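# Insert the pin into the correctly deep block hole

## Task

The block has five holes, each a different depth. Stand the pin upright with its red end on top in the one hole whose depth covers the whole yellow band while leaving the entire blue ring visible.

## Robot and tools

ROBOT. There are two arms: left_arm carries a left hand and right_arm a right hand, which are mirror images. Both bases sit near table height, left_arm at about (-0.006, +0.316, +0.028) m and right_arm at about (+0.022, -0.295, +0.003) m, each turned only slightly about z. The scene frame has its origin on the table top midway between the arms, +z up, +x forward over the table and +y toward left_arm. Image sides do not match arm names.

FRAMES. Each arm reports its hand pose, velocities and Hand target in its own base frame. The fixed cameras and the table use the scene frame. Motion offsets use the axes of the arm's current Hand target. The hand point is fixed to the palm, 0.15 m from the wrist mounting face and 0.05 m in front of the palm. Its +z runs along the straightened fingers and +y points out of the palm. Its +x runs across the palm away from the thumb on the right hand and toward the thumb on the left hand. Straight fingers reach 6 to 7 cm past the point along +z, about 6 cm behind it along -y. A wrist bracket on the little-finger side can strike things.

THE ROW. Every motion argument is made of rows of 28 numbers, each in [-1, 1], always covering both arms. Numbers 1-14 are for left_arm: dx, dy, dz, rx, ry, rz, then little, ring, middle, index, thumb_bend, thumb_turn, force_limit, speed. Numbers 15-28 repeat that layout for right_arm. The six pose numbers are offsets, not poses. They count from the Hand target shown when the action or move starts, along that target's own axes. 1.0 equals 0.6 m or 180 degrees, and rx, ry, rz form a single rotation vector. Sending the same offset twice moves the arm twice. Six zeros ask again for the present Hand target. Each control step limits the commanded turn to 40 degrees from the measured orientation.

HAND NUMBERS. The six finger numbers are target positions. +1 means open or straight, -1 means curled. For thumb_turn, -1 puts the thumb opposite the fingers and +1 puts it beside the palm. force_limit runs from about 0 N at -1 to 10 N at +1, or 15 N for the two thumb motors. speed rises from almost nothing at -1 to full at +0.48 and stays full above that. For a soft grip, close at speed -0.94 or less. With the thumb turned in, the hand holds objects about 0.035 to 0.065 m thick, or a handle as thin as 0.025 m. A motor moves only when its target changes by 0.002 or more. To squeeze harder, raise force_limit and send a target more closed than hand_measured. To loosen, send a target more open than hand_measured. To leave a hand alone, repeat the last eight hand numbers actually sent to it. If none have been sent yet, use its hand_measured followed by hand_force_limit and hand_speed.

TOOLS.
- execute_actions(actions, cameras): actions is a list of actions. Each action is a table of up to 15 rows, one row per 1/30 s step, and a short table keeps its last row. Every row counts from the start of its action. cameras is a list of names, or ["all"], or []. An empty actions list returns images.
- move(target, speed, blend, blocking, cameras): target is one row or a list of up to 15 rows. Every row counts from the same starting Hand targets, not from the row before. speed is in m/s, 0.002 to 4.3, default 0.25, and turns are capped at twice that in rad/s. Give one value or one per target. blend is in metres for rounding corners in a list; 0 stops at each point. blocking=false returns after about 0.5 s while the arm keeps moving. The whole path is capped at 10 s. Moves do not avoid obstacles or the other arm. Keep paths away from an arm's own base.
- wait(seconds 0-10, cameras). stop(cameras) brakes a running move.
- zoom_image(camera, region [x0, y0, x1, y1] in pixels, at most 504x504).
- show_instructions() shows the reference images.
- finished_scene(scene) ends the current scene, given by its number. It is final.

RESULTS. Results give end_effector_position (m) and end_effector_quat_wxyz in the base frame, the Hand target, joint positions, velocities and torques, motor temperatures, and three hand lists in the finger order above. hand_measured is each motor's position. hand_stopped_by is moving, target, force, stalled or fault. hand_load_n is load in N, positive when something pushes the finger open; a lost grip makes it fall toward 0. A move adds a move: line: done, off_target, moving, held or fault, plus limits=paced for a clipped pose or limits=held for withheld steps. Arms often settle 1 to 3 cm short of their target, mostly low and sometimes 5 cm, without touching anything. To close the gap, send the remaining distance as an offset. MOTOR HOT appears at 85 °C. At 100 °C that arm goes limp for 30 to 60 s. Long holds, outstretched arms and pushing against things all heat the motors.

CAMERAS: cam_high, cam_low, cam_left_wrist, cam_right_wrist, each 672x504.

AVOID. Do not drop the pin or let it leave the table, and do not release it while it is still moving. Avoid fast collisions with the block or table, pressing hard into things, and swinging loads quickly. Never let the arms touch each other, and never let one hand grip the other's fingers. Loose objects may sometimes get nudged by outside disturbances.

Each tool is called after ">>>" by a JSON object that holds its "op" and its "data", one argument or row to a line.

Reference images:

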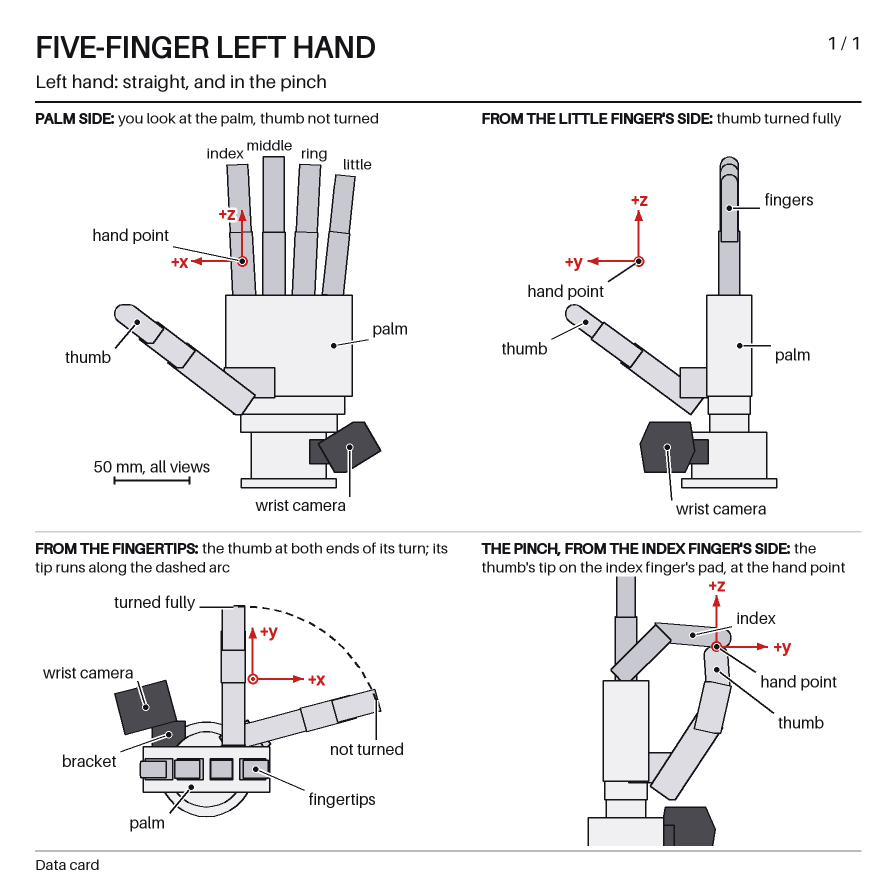

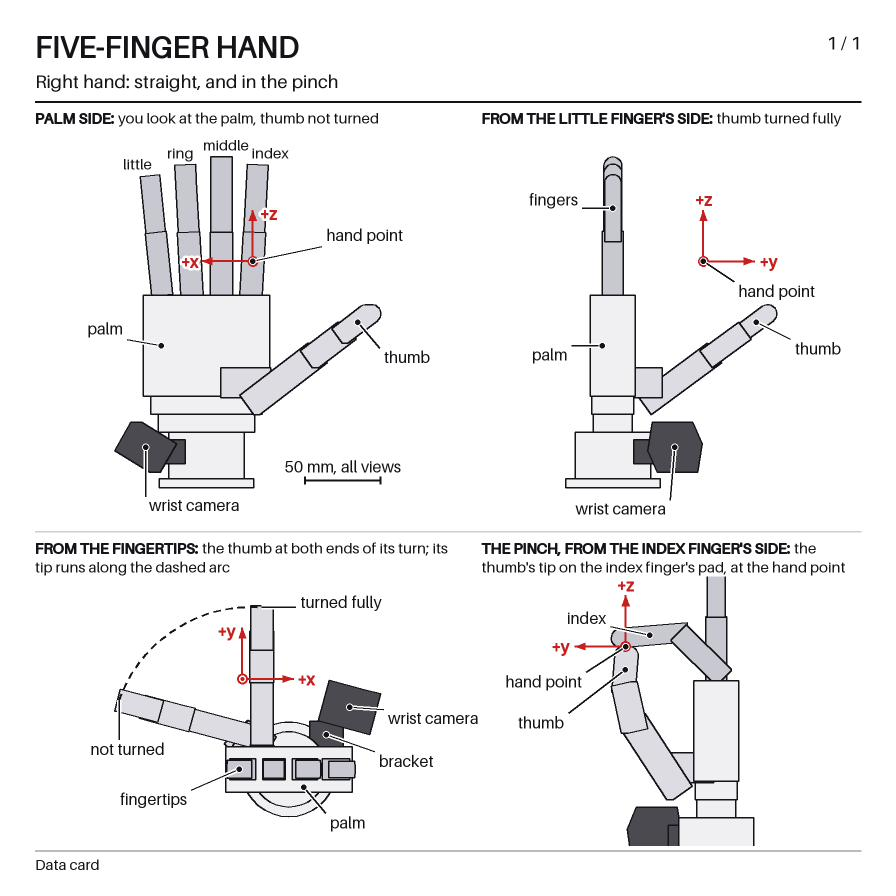

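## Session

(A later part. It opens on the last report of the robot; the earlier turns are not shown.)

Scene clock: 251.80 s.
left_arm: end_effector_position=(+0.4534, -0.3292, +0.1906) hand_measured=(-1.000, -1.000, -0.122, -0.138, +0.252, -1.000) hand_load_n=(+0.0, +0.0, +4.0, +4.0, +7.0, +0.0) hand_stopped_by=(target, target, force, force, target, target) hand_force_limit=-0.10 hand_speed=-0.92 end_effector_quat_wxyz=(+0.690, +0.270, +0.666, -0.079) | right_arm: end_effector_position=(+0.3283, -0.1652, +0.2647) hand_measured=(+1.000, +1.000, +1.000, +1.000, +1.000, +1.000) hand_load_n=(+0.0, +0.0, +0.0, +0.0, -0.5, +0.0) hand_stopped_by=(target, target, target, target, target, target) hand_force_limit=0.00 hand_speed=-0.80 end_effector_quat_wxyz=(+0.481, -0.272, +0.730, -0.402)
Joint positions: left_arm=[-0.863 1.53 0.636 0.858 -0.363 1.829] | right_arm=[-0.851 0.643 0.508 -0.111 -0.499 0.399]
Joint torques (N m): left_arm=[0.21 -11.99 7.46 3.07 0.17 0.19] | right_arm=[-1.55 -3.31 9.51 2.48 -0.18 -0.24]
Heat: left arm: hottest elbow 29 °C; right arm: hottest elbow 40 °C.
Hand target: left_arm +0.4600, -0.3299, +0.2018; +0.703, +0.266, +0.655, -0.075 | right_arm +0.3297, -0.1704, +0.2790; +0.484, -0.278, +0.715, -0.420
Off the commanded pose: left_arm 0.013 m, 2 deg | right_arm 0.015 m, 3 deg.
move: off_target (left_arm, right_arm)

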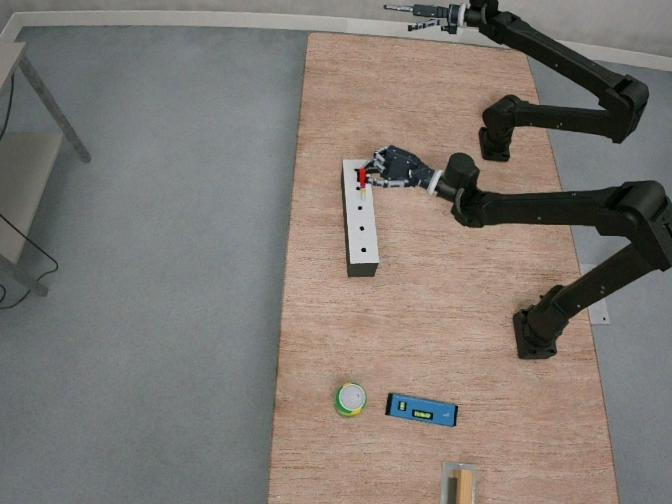

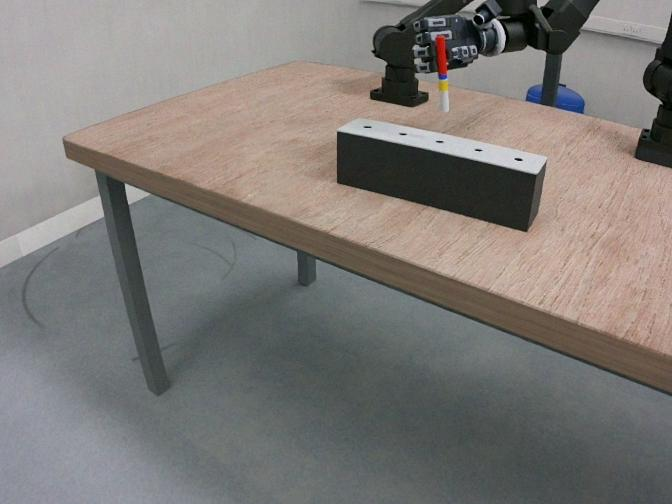

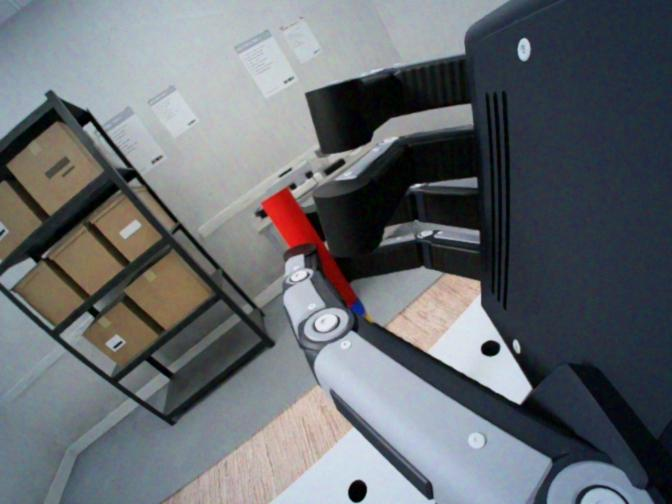

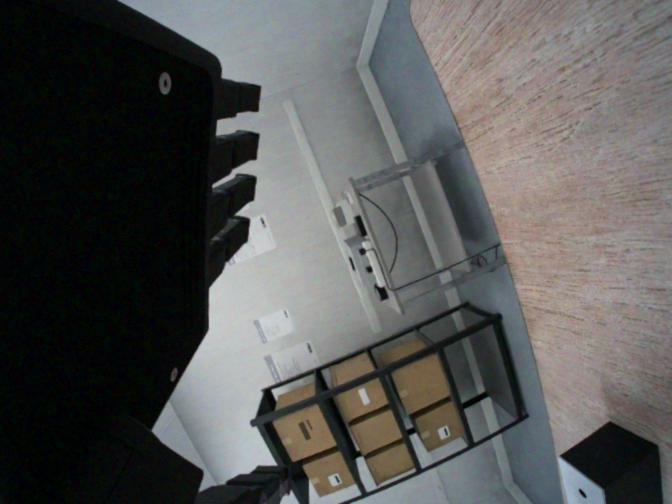

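>>> {"op": "move", "data": {
  "target": [0.0433,-0.0002,-0.0063,-0.0096,-0.0333,-0.0175,-1,-1,-0.5,-0.5,0.25,-1,-0.1,-0.92,0,0,0,0,0,0,1,1,1,1,1,1,0,-0.8],
  "speed": 0.05,
  "cameras": ["cam_low","cam_high"]
}}

>>> {"op": "zoom_image", "data": {
  "camera": "cam_low",
  "region": [400, 40, 500, 150]
}}

>>> {"op": "zoom_image", "data": {
  "camera": "cam_high",
  "region": [335, 170, 395, 230]
}}

Scene clock: 268.93 s.
left_arm: end_effector_position=(+0.4540, -0.3259, +0.1714) hand_measured=(-1.000, -1.000, -0.122, -0.138, +0.252, -1.000) hand_load_n=(+0.0, +0.0, +4.0, +3.5, +6.5, -0.5) hand_stopped_by=(target, target, force, force, target, target) hand_force_limit=-0.10 hand_speed=-0.92 end_effector_quat_wxyz=(+0.729, +0.240, +0.633, -0.099) | right_arm: end_effector_position=(+0.3283, -0.1652, +0.2647) hand_measured=(+1.000, +1.000, +1.000, +1.000, +1.000, +1.000) hand_load_n=(+0.0, +0.0, +0.0, +0.0, +0.0, -0.5) hand_stopped_by=(target, target, target, target, target, target) hand_force_limit=0.00 hand_speed=-0.80 end_effector_quat_wxyz=(+0.481, -0.272, +0.730, -0.402)
Joint positions: left_arm=[-0.857 1.671 0.6 1.16 -0.359 1.829] | right_arm=[-0.851 0.643 0.508 -0.111 -0.499 0.399]
Joint torques (N m): left_arm=[0.32 -12.75 5.35 3.04 0.25 0.05] | right_arm=[-0.44 -3.37 9.59 2.36 -0.2 -0.25]
Heat: left arm: hottest elbow 29 °C; right arm: hottest elbow 40 °C.
Hand target: left_arm +0.4600, -0.3219, +0.1768; +0.738, +0.233, +0.626, -0.098 | right_arm +0.3297, -0.1704, +0.2790; +0.484, -0.278, +0.715, -0.420
Off the commanded pose: left_arm 0.009 m, 2 deg | right_arm 0.015 m, 3 deg.
move: off_target (right_arm)
Images, in order (width x height): cam_high 672x504, cam_low 672x504.

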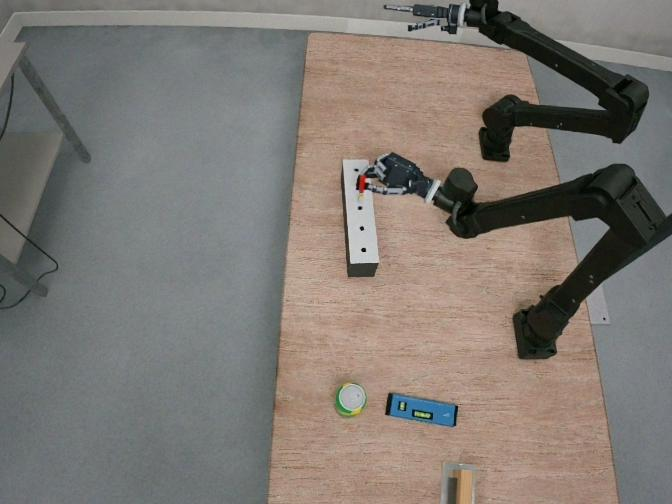

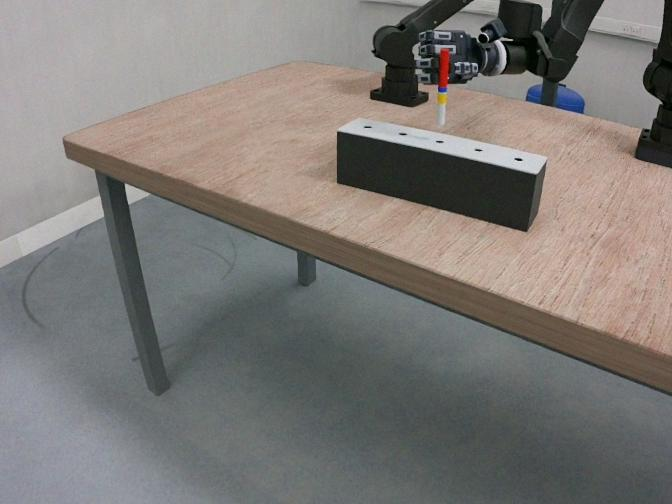

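Scaled by 4.582 from the camera's 672x504 image, which has a finer 960x720 frame.

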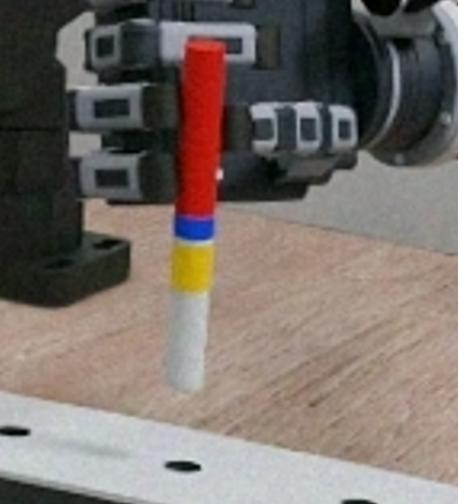

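Scaled by 8.400 from the camera's 672x504 image, which has a finer 960x720 frame.

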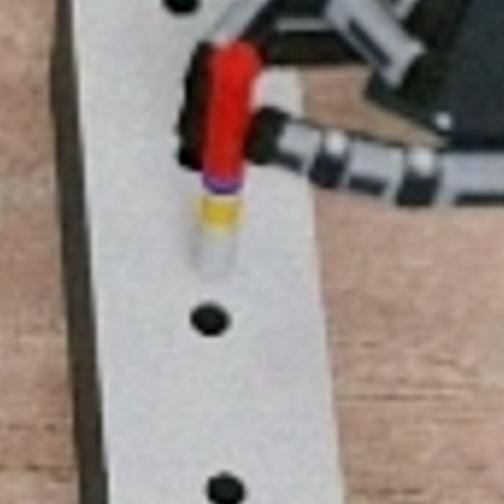

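>>> {"op": "move", "data": {
  "target": [0.0301,-0.0011,-0.0062,-0.0019,-0.0042,-0.0084,-1,-1,-0.5,-0.5,0.25,-1,-0.1,-0.92,0,0,0,0,0,0,1,1,1,1,1,1,0,-0.8],
  "speed": 0.04,
  "cameras": ["cam_low","cam_high"]
}}

>>> {"op": "zoom_image", "data": {
  "camera": "cam_low",
  "region": [400, 50, 500, 150]
}}

>>> {"op": "zoom_image", "data": {
  "camera": "cam_high",
  "region": [335, 170, 385, 220]
}}

Scene clock: 279.93 s.
left_arm: end_effector_position=(+0.4540, -0.3223, +0.1534) hand_measured=(-1.000, -1.000, -0.122, -0.138, +0.252, -1.000) hand_load_n=(+0.0, +0.0, +4.0, +4.0, +6.5, -0.5) hand_stopped_by=(target, target, force, force, target, target) hand_force_limit=-0.10 hand_speed=-0.92 end_effector_quat_wxyz=(+0.733, +0.230, +0.631, -0.107) | right_arm: end_effector_position=(+0.3283, -0.1652, +0.2647) hand_measured=(+1.000, +1.000, +1.000, +1.000, +1.000, +1.000) hand_load_n=(+0.0, +0.0, +0.0, +0.0, +0.0, +0.0) hand_stopped_by=(target, target, target, target, target, target) hand_force_limit=0.00 hand_speed=-0.80 end_effector_quat_wxyz=(+0.481, -0.272, +0.730, -0.402)
Joint positions: left_arm=[-0.85 1.734 0.588 1.249 -0.354 1.812] | right_arm=[-0.851 0.643 0.508 -0.111 -0.499 0.399]
Joint torques (N m): left_arm=[0.26 -13.04 4.79 3.02 0.25 -0.01] | right_arm=[-1.08 -3.31 9.55 2.41 -0.19 -0.22]
Heat: left arm: hottest elbow 29 °C; right arm: hottest elbow 40 °C.
Hand target: left_arm +0.4600, -0.3181, +0.1588; +0.741, +0.222, +0.624, -0.108 | right_arm +0.3297, -0.1704, +0.2790; +0.484, -0.278, +0.715, -0.420
Off the commanded pose: left_arm 0.009 m, 2 deg | right_arm 0.015 m, 3 deg.
move: off_target (right_arm)
Images, in order (width x height): cam_high 672x504, cam_low 672x504.

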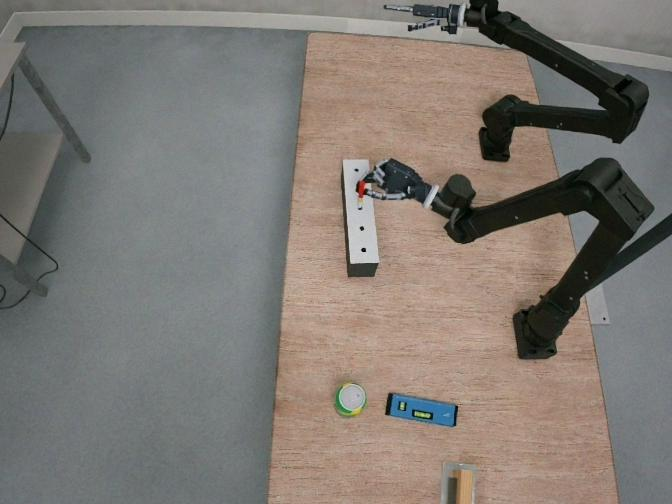

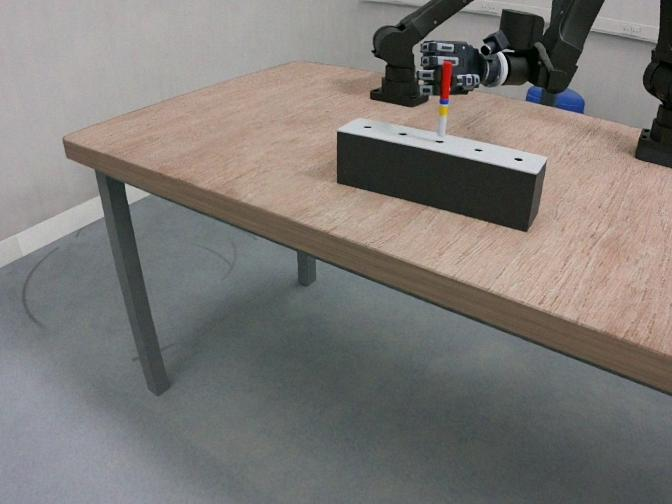

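Scaled by 5.040 from the camera's 672x504 image, which has a finer 960x720 frame.

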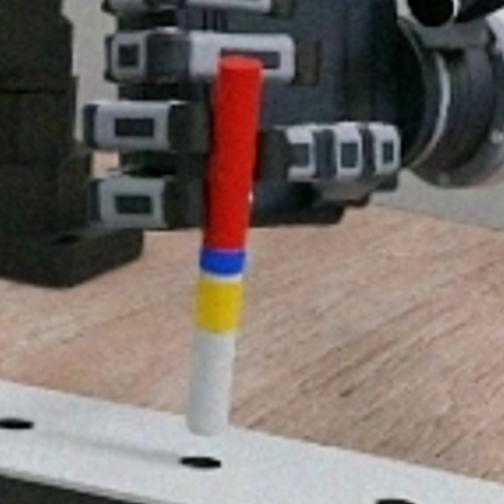

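Scaled by 10.080 from the camera's 672x504 image, which has a finer 960x720 frame.

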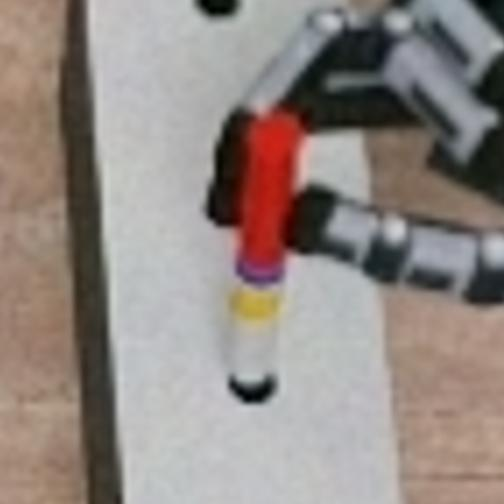

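>>> {"op": "move", "data": {
  "target": [0.0195,-0.0046,-0.0021,0,0,0,-1,-1,-0.5,-0.5,0.25,-1,-0.1,-0.92,0,0,0,0,0,0,1,1,1,1,1,1,0,-0.8],
  "speed": 0.03,
  "cameras": ["cam_low","cam_high"]
}}

>>> {"op": "zoom_image", "data": {
  "camera": "cam_low",
  "region": [400, 50, 500, 150]
}}

>>> {"op": "zoom_image", "data": {
  "camera": "cam_high",
  "region": [335, 170, 385, 220]
}}

Scene clock: 296.17 s.
left_arm: end_effector_position=(+0.4542, -0.3225, +0.1427) hand_measured=(-1.000, -1.000, -0.122, -0.138, +0.252, -1.000) hand_load_n=(+0.0, +0.0, +4.0, +3.5, +6.5, -0.5) hand_stopped_by=(target, target, force, force, target, target) hand_force_limit=-0.10 hand_speed=-0.92 end_effector_quat_wxyz=(+0.734, +0.230, +0.631, -0.107) | right_arm: end_effector_position=(+0.3283, -0.1652, +0.2647) hand_measured=(+1.000, +1.000, +1.000, +1.000, +1.000, +1.000) hand_load_n=(+0.0, +0.0, +0.0, +0.0, +0.0, -0.5) hand_stopped_by=(target, target, target, target, target, target) hand_force_limit=0.00 hand_speed=-0.80 end_effector_quat_wxyz=(+0.481, -0.272, +0.730, -0.402)
Joint positions: left_arm=[-0.85 1.774 0.588 1.292 -0.354 1.812] | right_arm=[-0.851 0.643 0.508 -0.111 -0.499 0.399]
Joint torques (N m): left_arm=[0.21 -13.1 4.49 3.03 0.22 -0.01] | right_arm=[-1.08 -3.6 9.74 2.33 -0.16 -0.22]
Heat: left arm: hottest elbow 29 °C; right arm: hottest elbow 40 °C.
Hand target: left_arm +0.4600, -0.3186, +0.1467; +0.741, +0.222, +0.624, -0.108 | right_arm +0.3297, -0.1704, +0.2790; +0.484, -0.278, +0.715, -0.420
Off the commanded pose: left_arm 0.008 m, 1 deg | right_arm 0.015 m, 3 deg.
move: off_target (right_arm)
Images, in order (width x height): cam_high 672x504, cam_low 672x504.

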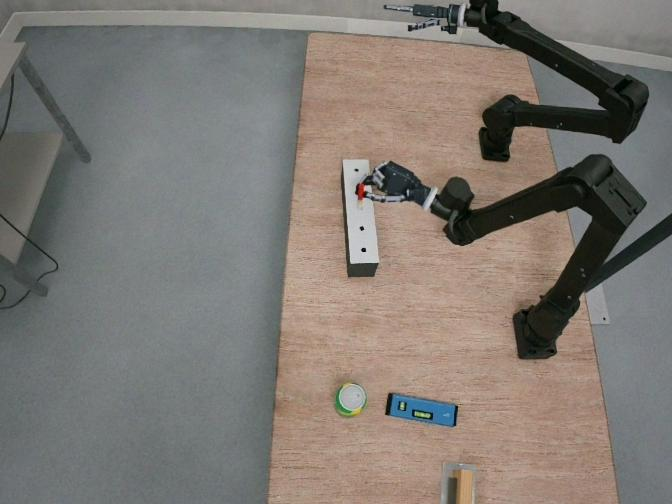

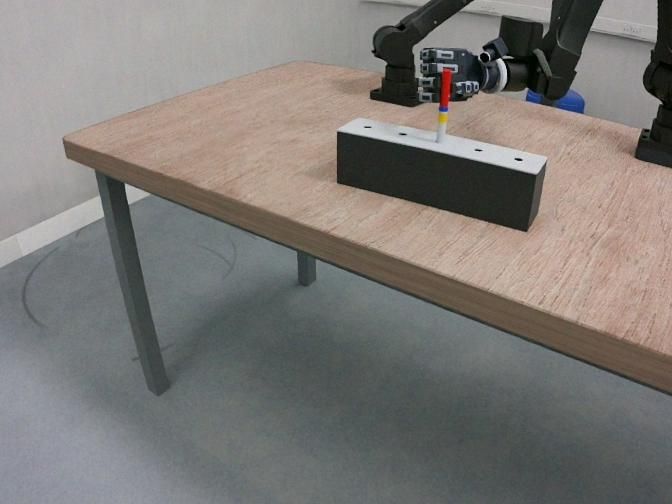

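Scaled by 5.040 from the camera's 672x504 image, which has a finer 960x720 frame.

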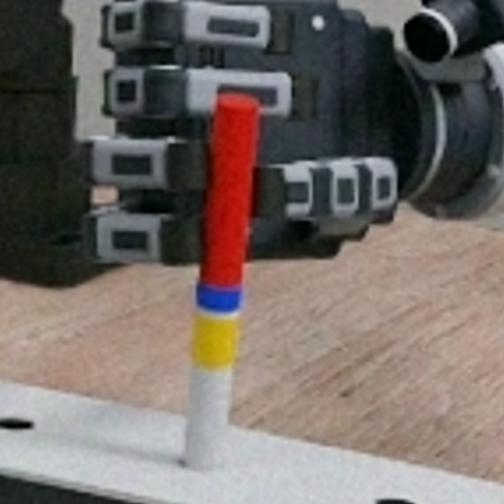

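Scaled by 10.080 from the camera's 672x504 image, which has a finer 960x720 frame.

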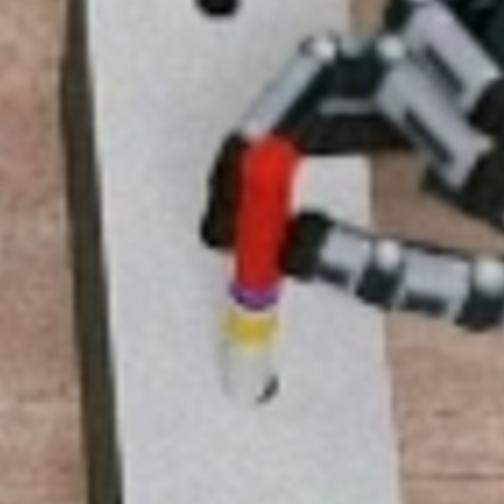

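>>> {"op": "move", "data": {
  "target": [0.0125,-0.0046,-0.0020,0,0,0,-1,-1,-0.5,-0.5,0.25,-1,-0.1,-0.92,0,0,0,0,0,0,1,1,1,1,1,1,0,-0.8],
  "speed": 0.03,
  "cameras": ["cam_low","cam_high"]
}}

>>> {"op": "zoom_image", "data": {
  "camera": "cam_low",
  "region": [400, 50, 500, 150]
}}

>>> {"op": "zoom_image", "data": {
  "camera": "cam_high",
  "region": [335, 170, 385, 220]
}}

Scene clock: 302.80 s.
left_arm: end_effector_position=(+0.4541, -0.3224, +0.1417) hand_measured=(-1.000, -1.000, -0.122, -0.138, +0.252, -1.000) hand_load_n=(+0.0, +0.0, +5.0, +2.5, +6.5, -1.5) hand_stopped_by=(target, target, force, force, target, target) hand_force_limit=-0.10 hand_speed=-0.92 end_effector_quat_wxyz=(+0.739, +0.225, +0.625, -0.110) | right_arm: end_effector_position=(+0.3283, -0.1652, +0.2647) hand_measured=(+1.000, +1.000, +1.000, +1.000, +1.000, +1.000) hand_load_n=(+0.0, +0.0, +0.0, +0.0, +0.0, +0.0) hand_stopped_by=(target, target, target, target, target, target) hand_force_limit=0.00 hand_speed=-0.80 end_effector_quat_wxyz=(+0.481, -0.272, +0.730, -0.402)
Joint positions: left_arm=[-0.85 1.793 0.588 1.329 -0.354 1.812] | right_arm=[-0.851 0.643 0.508 -0.111 -0.499 0.399]
Joint torques (N m): left_arm=[-0.15 -12.34 4.38 2.65 0.1 0] | right_arm=[-0.97 -3.43 9.61 2.44 -0.18 -0.22]
Heat: left arm: hottest elbow 28 °C; right arm: hottest elbow 40 °C.
Hand target: left_arm +0.4593, -0.3196, +0.1387; +0.741, +0.222, +0.624, -0.108 | right_arm +0.3297, -0.1704, +0.2790; +0.484, -0.278, +0.715, -0.420
Off the commanded pose: left_arm 0.007 m, 1 deg | right_arm 0.015 m, 3 deg.
move: off_target (right_arm)
Images, in order (width x height): cam_high 672x504, cam_low 672x504.

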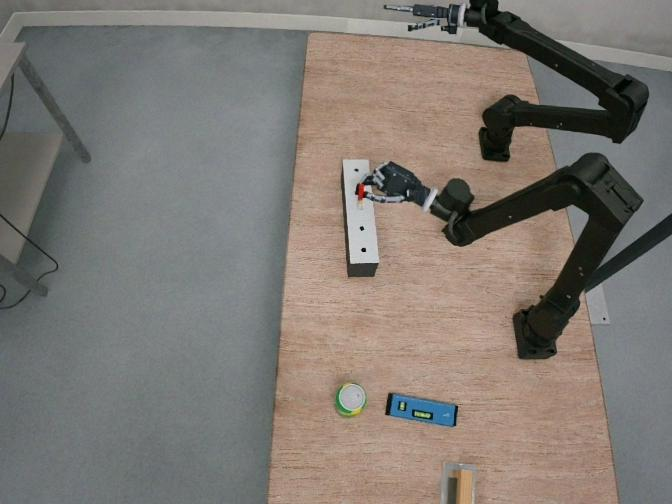

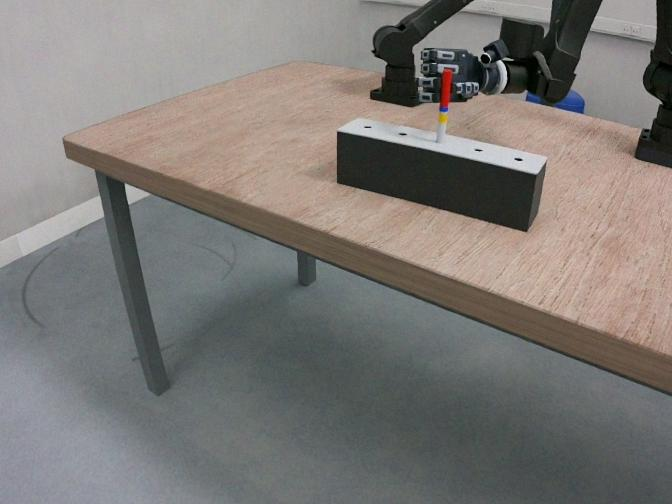

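Scaled by 5.040 from the camera's 672x504 image, which has a finer 960x720 frame.

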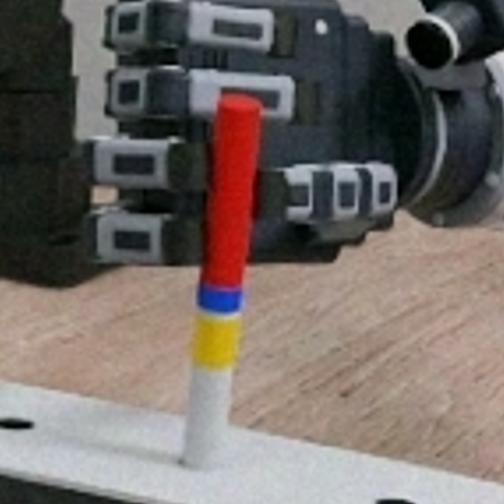

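Scaled by 10.080 from the camera's 672x504 image, which has a finer 960x720 frame.

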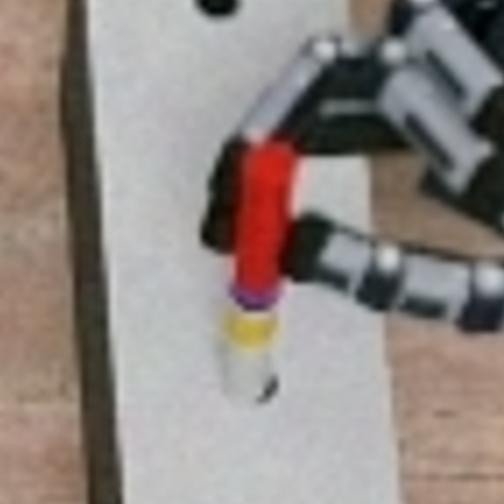

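>>> {"op": "move", "data": {
  "target": [-0.0052,-0.0060,-0.0055,0,0,0,-1,-1,-0.5,-0.5,0.25,-1,-0.1,-0.92,0,0,0,0,0,0,1,1,1,1,1,1,0,-0.8],
  "speed": 0.02
}}

>>> {"op": "move", "data": {
  "target": [-0.0018,-0.0036,-0.0058,0,0,0,-1,-1,-0.5,-0.5,0.25,-1,-0.1,-0.92,0,0,0,0,0,0,1,1,1,1,1,1,0,-0.8],
  "speed": 0.02,
  "cameras": ["cam_low","cam_high"]
}}

>>> {"op": "zoom_image", "data": {
  "camera": "cam_low",
  "region": [400, 50, 500, 150]
}}

>>> {"op": "zoom_image", "data": {
  "camera": "cam_high",
  "region": [335, 170, 385, 220]
}}

Scene clock: 311.13 s.
left_arm: end_effector_position=(+0.4543, -0.3215, +0.1416) hand_measured=(-1.000, -1.000, -0.122, -0.138, +0.252, -1.000) hand_load_n=(+0.0, +0.0, +4.5, +3.0, +6.5, -1.5) hand_stopped_by=(target, target, force, force, target, target) hand_force_limit=-0.10 hand_speed=-0.92 end_effector_quat_wxyz=(+0.739, +0.224, +0.626, -0.109) | right_arm: end_effector_position=(+0.3283, -0.1652, +0.2647) hand_measured=(+1.000, +1.000, +1.000, +1.000, +1.000, +1.000) hand_load_n=(+0.0, +0.0, +0.0, +0.0, +0.0, +0.0) hand_stopped_by=(target, target, target, target, target, target) hand_force_limit=0.00 hand_speed=-0.80 end_effector_quat_wxyz=(+0.481, -0.272, +0.730, -0.402)
Joint positions: left_arm=[-0.85 1.793 0.588 1.329 -0.359 1.812] | right_arm=[-0.851 0.643 0.508 -0.111 -0.499 0.399]
Joint torques (N m): left_arm=[-1.08 -13.16 3.97 2.52 -0.12 0.01] | right_arm=[-1.08 -3.19 9.7 2.36 -0.16 -0.23]
Heat: left arm: hottest elbow 28 °C; right arm: hottest elbow 40 °C.
Hand target: left_arm +0.4542, -0.3216, +0.1407; +0.741, +0.222, +0.624, -0.108 | right_arm +0.3297, -0.1704, +0.2790; +0.484, -0.278, +0.715, -0.420
Off the commanded pose: left_arm 0.001 m, 0 deg | right_arm 0.015 m, 3 deg.
move: off_target (right_arm)

Scene clock: 312.13 s.
left_arm: end_effector_position=(+0.4531, -0.3214, +0.1419) hand_measured=(-1.000, -1.000, -0.122, -0.138, +0.252, -1.000) hand_load_n=(+0.0, +0.0, +4.0, +4.0, +6.5, -0.5) hand_stopped_by=(target, target, force, force, target, target) hand_force_limit=-0.10 hand_speed=-0.92 end_effector_quat_wxyz=(+0.740, +0.224, +0.626, -0.107) | right_arm: end_effector_position=(+0.3283, -0.1652, +0.2647) hand_measured=(+1.000, +1.000, +1.000, +1.000, +1.000, +1.000) hand_load_n=(+0.0, +0.0, +0.0, +0.0, +0.0, +0.0) hand_stopped_by=(target, target, target, target, target, target) hand_force_limit=0.00 hand_speed=-0.80 end_effector_quat_wxyz=(+0.481, -0.272, +0.730, -0.402)
Joint positions: left_arm=[-0.854 1.793 0.586 1.332 -0.363 1.815] | right_arm=[-0.851 0.643 0.508 -0.111 -0.499 0.399]
Joint torques (N m): left_arm=[-1.49 -13.51 3.58 2.54 -0.14 0.02] | right_arm=[-1.44 -3.31 9.74 2.4 -0.21 -0.25]
Heat: left arm: hottest elbow 28 °C; right arm: hottest elbow 40 °C.
Hand target: left_arm +0.4500, -0.3220, +0.1409; +0.741, +0.222, +0.624, -0.108 | right_arm +0.3297, -0.1704, +0.2790; +0.484, -0.278, +0.715, -0.420
Off the commanded pose: left_arm 0.003 m, 0 deg | right_arm 0.015 m, 3 deg.
move: off_target (right_arm)
Images, in order (width x height): cam_high 672x504, cam_low 672x504.

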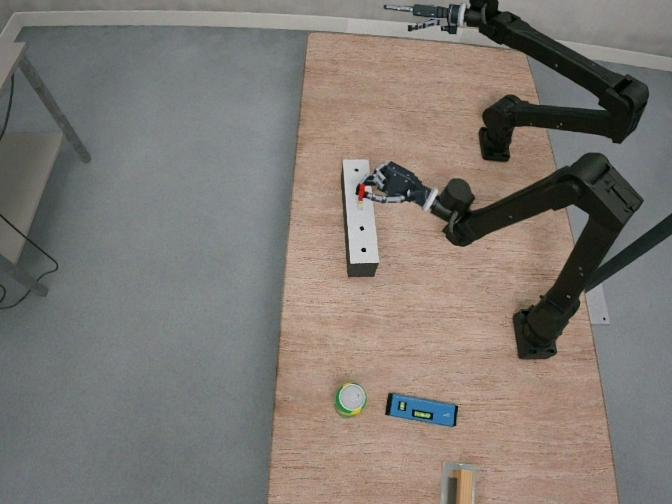

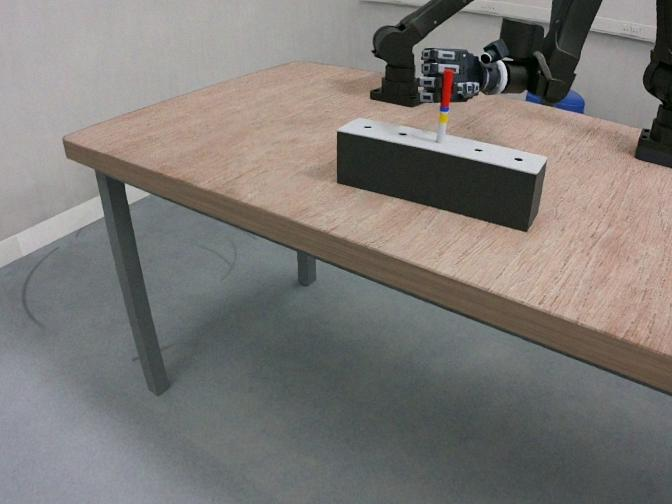

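Scaled by 5.040 from the camera's 672x504 image, which has a finer 960x720 frame.

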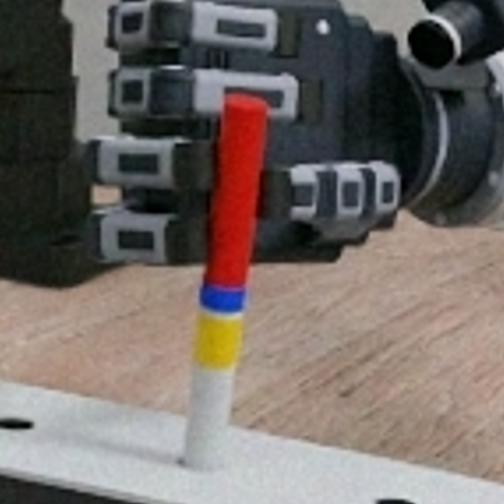

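Scaled by 10.080 from the camera's 672x504 image, which has a finer 960x720 frame.

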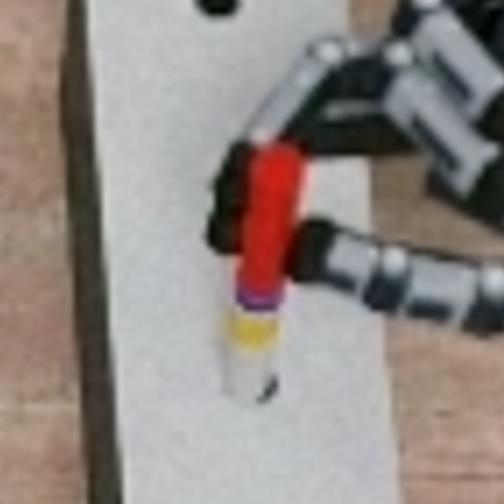

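>>> {"op": "move", "data": {
  "target": [-0.0156,-0.0044,0.0057,0,0,0,-1,-1,-0.5,-0.5,0.25,-1,-0.1,-0.92,0,0,0,0,0,0,1,1,1,1,1,1,0,-0.8],
  "speed": 0.02,
  "cameras": ["cam_low","cam_high"]
}}

>>> {"op": "zoom_image", "data": {
  "camera": "cam_low",
  "region": [410, 90, 470, 150]
}}

>>> {"op": "zoom_image", "data": {
  "camera": "cam_high",
  "region": [335, 180, 380, 225]
}}

Scene clock: 319.30 s.
left_arm: end_effector_position=(+0.4524, -0.3211, +0.1423) hand_measured=(-1.000, -1.000, -0.122, -0.138, +0.252, -1.000) hand_load_n=(+0.5, +0.0, +3.5, +4.0, +6.5, -0.5) hand_stopped_by=(target, target, force, force, target, target) hand_force_limit=-0.10 hand_speed=-0.92 end_effector_quat_wxyz=(+0.738, +0.222, +0.629, -0.106) | right_arm: end_effector_position=(+0.3283, -0.1652, +0.2647) hand_measured=(+1.000, +1.000, +1.000, +1.000, +1.000, +1.000) hand_load_n=(+0.0, +0.0, +0.0, +0.0, +0.0, +0.0) hand_stopped_by=(target, target, target, target, target, target) hand_force_limit=0.00 hand_speed=-0.80 end_effector_quat_wxyz=(+0.481, -0.272, +0.730, -0.402)
Joint positions: left_arm=[-0.857 1.785 0.586 1.318 -0.373 1.812] | right_arm=[-0.851 0.643 0.508 -0.111 -0.499 0.399]
Joint torques (N m): left_arm=[-1.44 -15.09 4.52 1.66 -0.12 0.04] | right_arm=[-0.85 -3.49 9.63 2.36 -0.2 -0.22]
Heat: left arm: hottest elbow 28 °C; right arm: hottest elbow 40 °C.
Hand target: left_arm +0.4500, -0.3270, +0.1499; +0.741, +0.222, +0.624, -0.108 | right_arm +0.3297, -0.1704, +0.2790; +0.484, -0.278, +0.715, -0.420
Off the commanded pose: left_arm 0.010 m, 1 deg | right_arm 0.015 m, 3 deg.
move: off_target (right_arm)
Images, in order (width x height): cam_high 672x504, cam_low 672x504.

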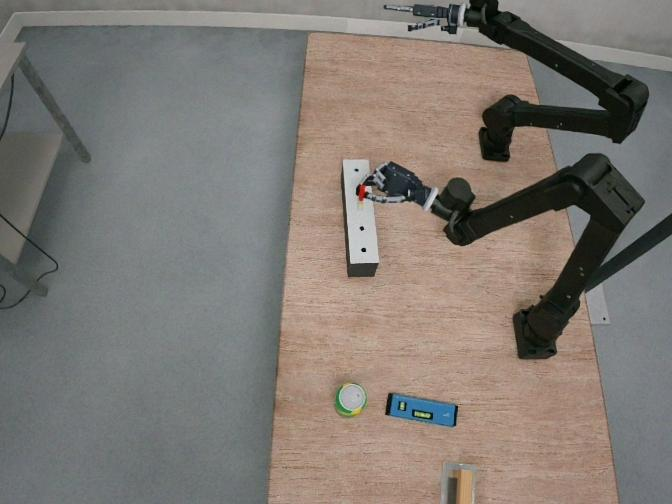

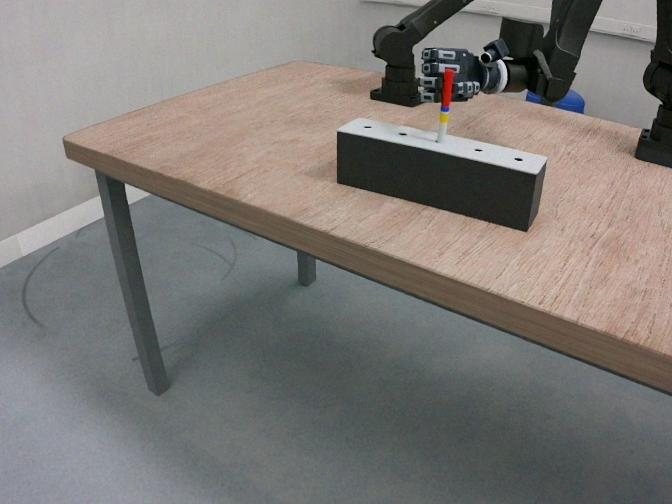

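Scaled by 8.400 from the camera's 672x504 image, which has a finer 960x720 frame.

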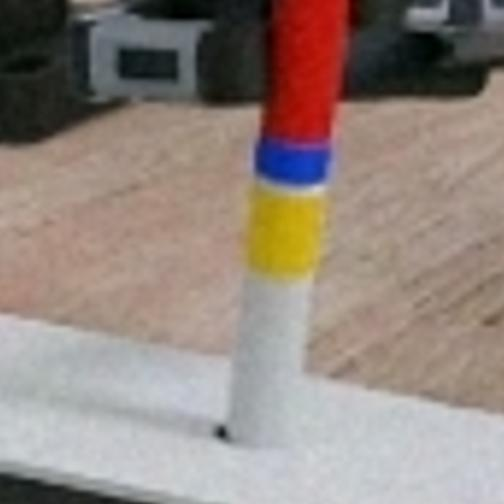

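Scaled by 11.200 from the camera's 672x504 image, which has a finer 960x720 frame.

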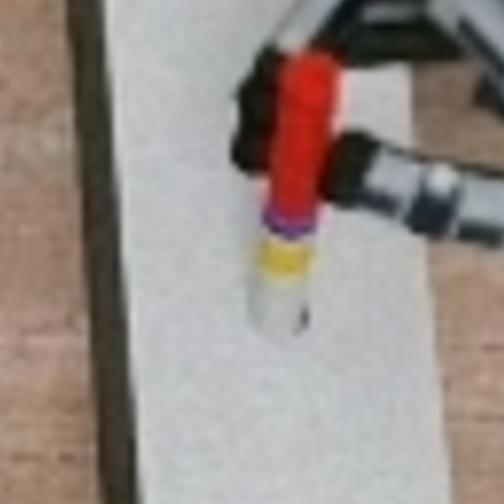

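>>> {"op": "move", "data": {
  "target": [-0.0119,0.0071,0.0031,0,0,0,-1,-1,-0.5,-0.5,0.25,-1,-0.1,-0.92,0,0,0,0,0,0,1,1,1,1,1,1,0,-0.8],
  "speed": 0.02,
  "cameras": ["cam_low","cam_high"]
}}

>>> {"op": "zoom_image", "data": {
  "camera": "cam_low",
  "region": [410, 90, 470, 150]
}}

>>> {"op": "zoom_image", "data": {
  "camera": "cam_high",
  "region": [335, 180, 380, 225]
}}

Scene clock: 324.97 s.
left_arm: end_effector_position=(+0.4527, -0.3196, +0.1475) hand_measured=(-1.000, -1.000, -0.122, -0.138, +0.252, -1.000) hand_load_n=(+0.0, +0.0, +4.5, +4.0, +6.5, +0.0) hand_stopped_by=(target, target, force, force, target, target) hand_force_limit=-0.10 hand_speed=-0.92 end_effector_quat_wxyz=(+0.736, +0.221, +0.632, -0.102) | right_arm: end_effector_position=(+0.3283, -0.1652, +0.2647) hand_measured=(+1.000, +1.000, +1.000, +1.000, +1.000, +1.000) hand_load_n=(+0.0, +0.0, +0.0, +0.0, +0.0, +0.0) hand_stopped_by=(target, target, target, target, target, target) hand_force_limit=0.00 hand_speed=-0.80 end_effector_quat_wxyz=(+0.481, -0.272, +0.730, -0.402)
Joint positions: left_arm=[-0.857 1.76 0.586 1.286 -0.38 1.812] | right_arm=[-0.851 0.643 0.508 -0.111 -0.499 0.399]
Joint torques (N m): left_arm=[-0.91 -15.21 4.72 1.78 0.2 0.02] | right_arm=[-0.85 -3.43 9.61 2.52 -0.2 -0.22]
Heat: left arm: hottest elbow 28 °C; right arm: hottest elbow 40 °C.
Hand target: left_arm +0.4520, -0.3250, +0.1579; +0.741, +0.222, +0.624, -0.108 | right_arm +0.3297, -0.1704, +0.2790; +0.484, -0.278, +0.715, -0.420
Off the commanded pose: left_arm 0.012 m, 1 deg | right_arm 0.015 m, 3 deg.
move: off_target (left_arm, right_arm)
Images, in order (width x height): cam_high 672x504, cam_low 672x504.

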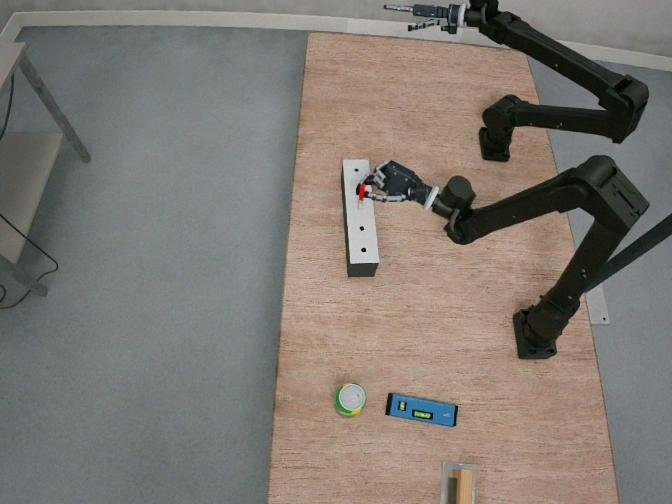

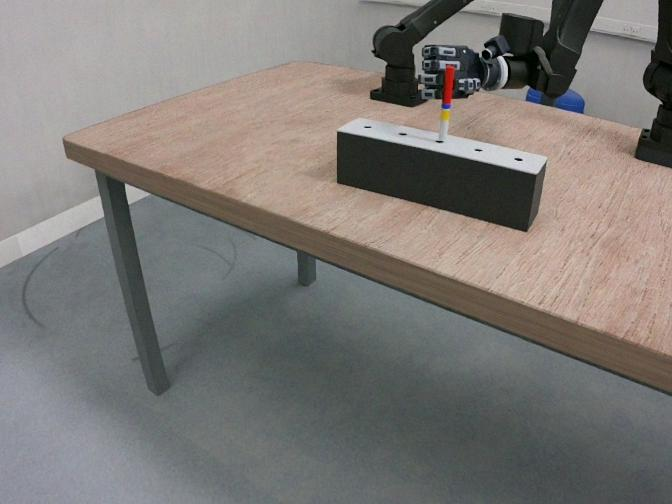

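Scaled by 8.400 from the camera's 672x504 image, which has a finer 960x720 frame.

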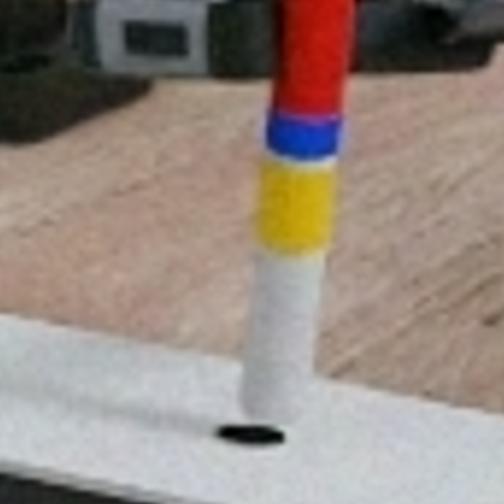

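Scaled by 11.200 from the camera's 672x504 image, which has a finer 960x720 frame.

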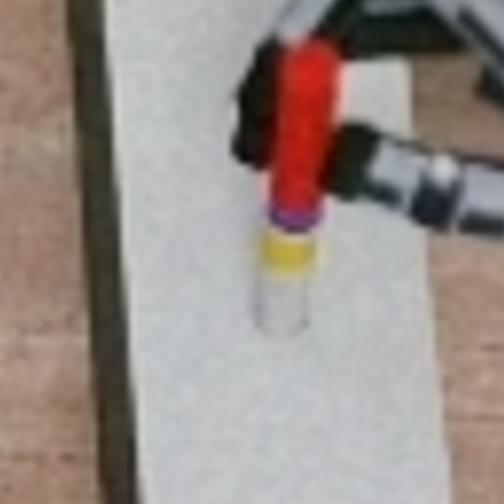

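>>> {"op": "move", "data": {
  "target": [-0.0012,-0.0110,0.0076,0,0,0,-1,-1,-0.5,-0.5,0.25,-1,-0.1,-0.92,0,0,0,0,0,0,1,1,1,1,1,1,0,-0.8],
  "speed": 0.03,
  "cameras": ["cam_low","cam_high"]
}}

>>> {"op": "zoom_image", "data": {
  "camera": "cam_low",
  "region": [410, 90, 470, 150]
}}

>>> {"op": "zoom_image", "data": {
  "camera": "cam_high",
  "region": [335, 180, 380, 225]
}}

Scene clock: 334.90 s.
left_arm: end_effector_position=(+0.4524, -0.3194, +0.1456) hand_measured=(-1.000, -1.000, -0.122, -0.138, +0.252, -1.000) hand_load_n=(+0.0, +0.0, +4.0, +3.5, +6.5, -0.5) hand_stopped_by=(target, target, force, force, target, target) hand_force_limit=-0.10 hand_speed=-0.92 end_effector_quat_wxyz=(+0.734, +0.222, +0.634, -0.099) | right_arm: end_effector_position=(+0.3283, -0.1652, +0.2647) hand_measured=(+1.000, +1.000, +1.000, +1.000, +1.000, +1.000) hand_load_n=(+0.0, +0.0, +0.0, +0.0, +0.0, +0.0) hand_stopped_by=(target, target, target, target, target, target) hand_force_limit=0.00 hand_speed=-0.80 end_effector_quat_wxyz=(+0.481, -0.272, +0.730, -0.402)
Joint positions: left_arm=[-0.858 1.76 0.586 1.278 -0.385 1.812] | right_arm=[-0.851 0.643 0.508 -0.111 -0.499 0.399]
Joint torques (N m): left_arm=[-1.61 -14.39 6.24 1.78 -0.1 0.04] | right_arm=[-1.44 -3.49 9.7 2.54 -0.2 -0.21]
Heat: left arm: hottest elbow 28 °C; right arm: hottest elbow 40 °C.
Hand target: left_arm +0.4530, -0.3330, +0.1579; +0.741, +0.222, +0.624, -0.108 | right_arm +0.3297, -0.1704, +0.2790; +0.484, -0.278, +0.715, -0.420
Off the commanded pose: left_arm 0.018 m, 2 deg | right_arm 0.015 m, 3 deg.
move: off_target (left_arm, right_arm)
Images, in order (width x height): cam_high 672x504, cam_low 672x504.

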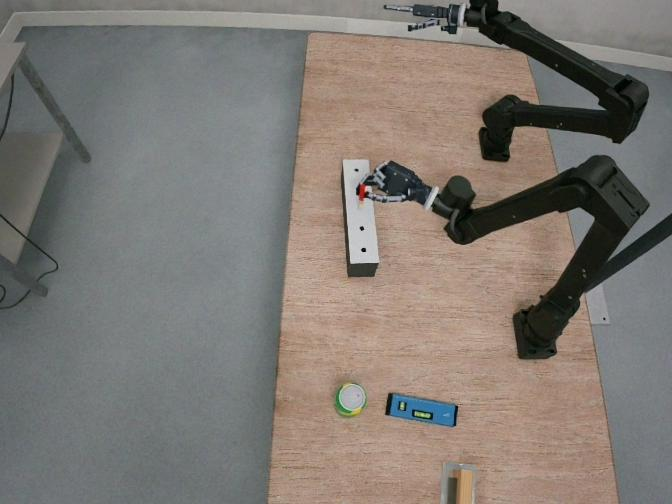

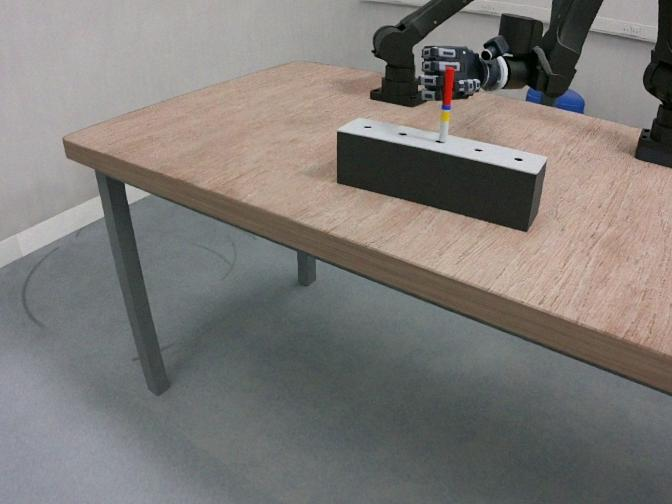

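Scaled by 8.400 from the camera's 672x504 image, which has a finer 960x720 frame.

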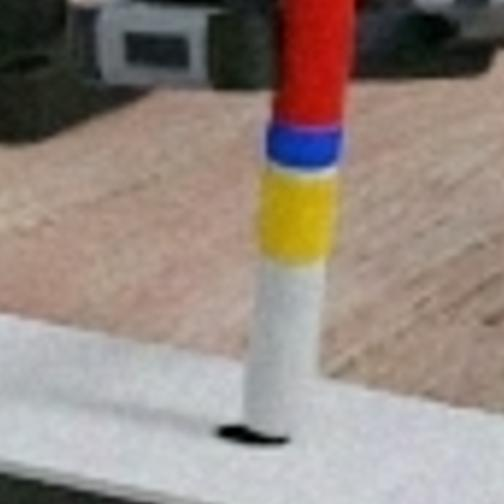

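Scaled by 11.200 from the camera's 672x504 image, which has a finer 960x720 frame.

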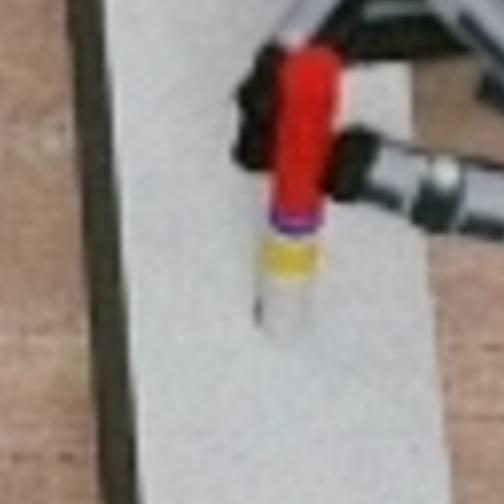

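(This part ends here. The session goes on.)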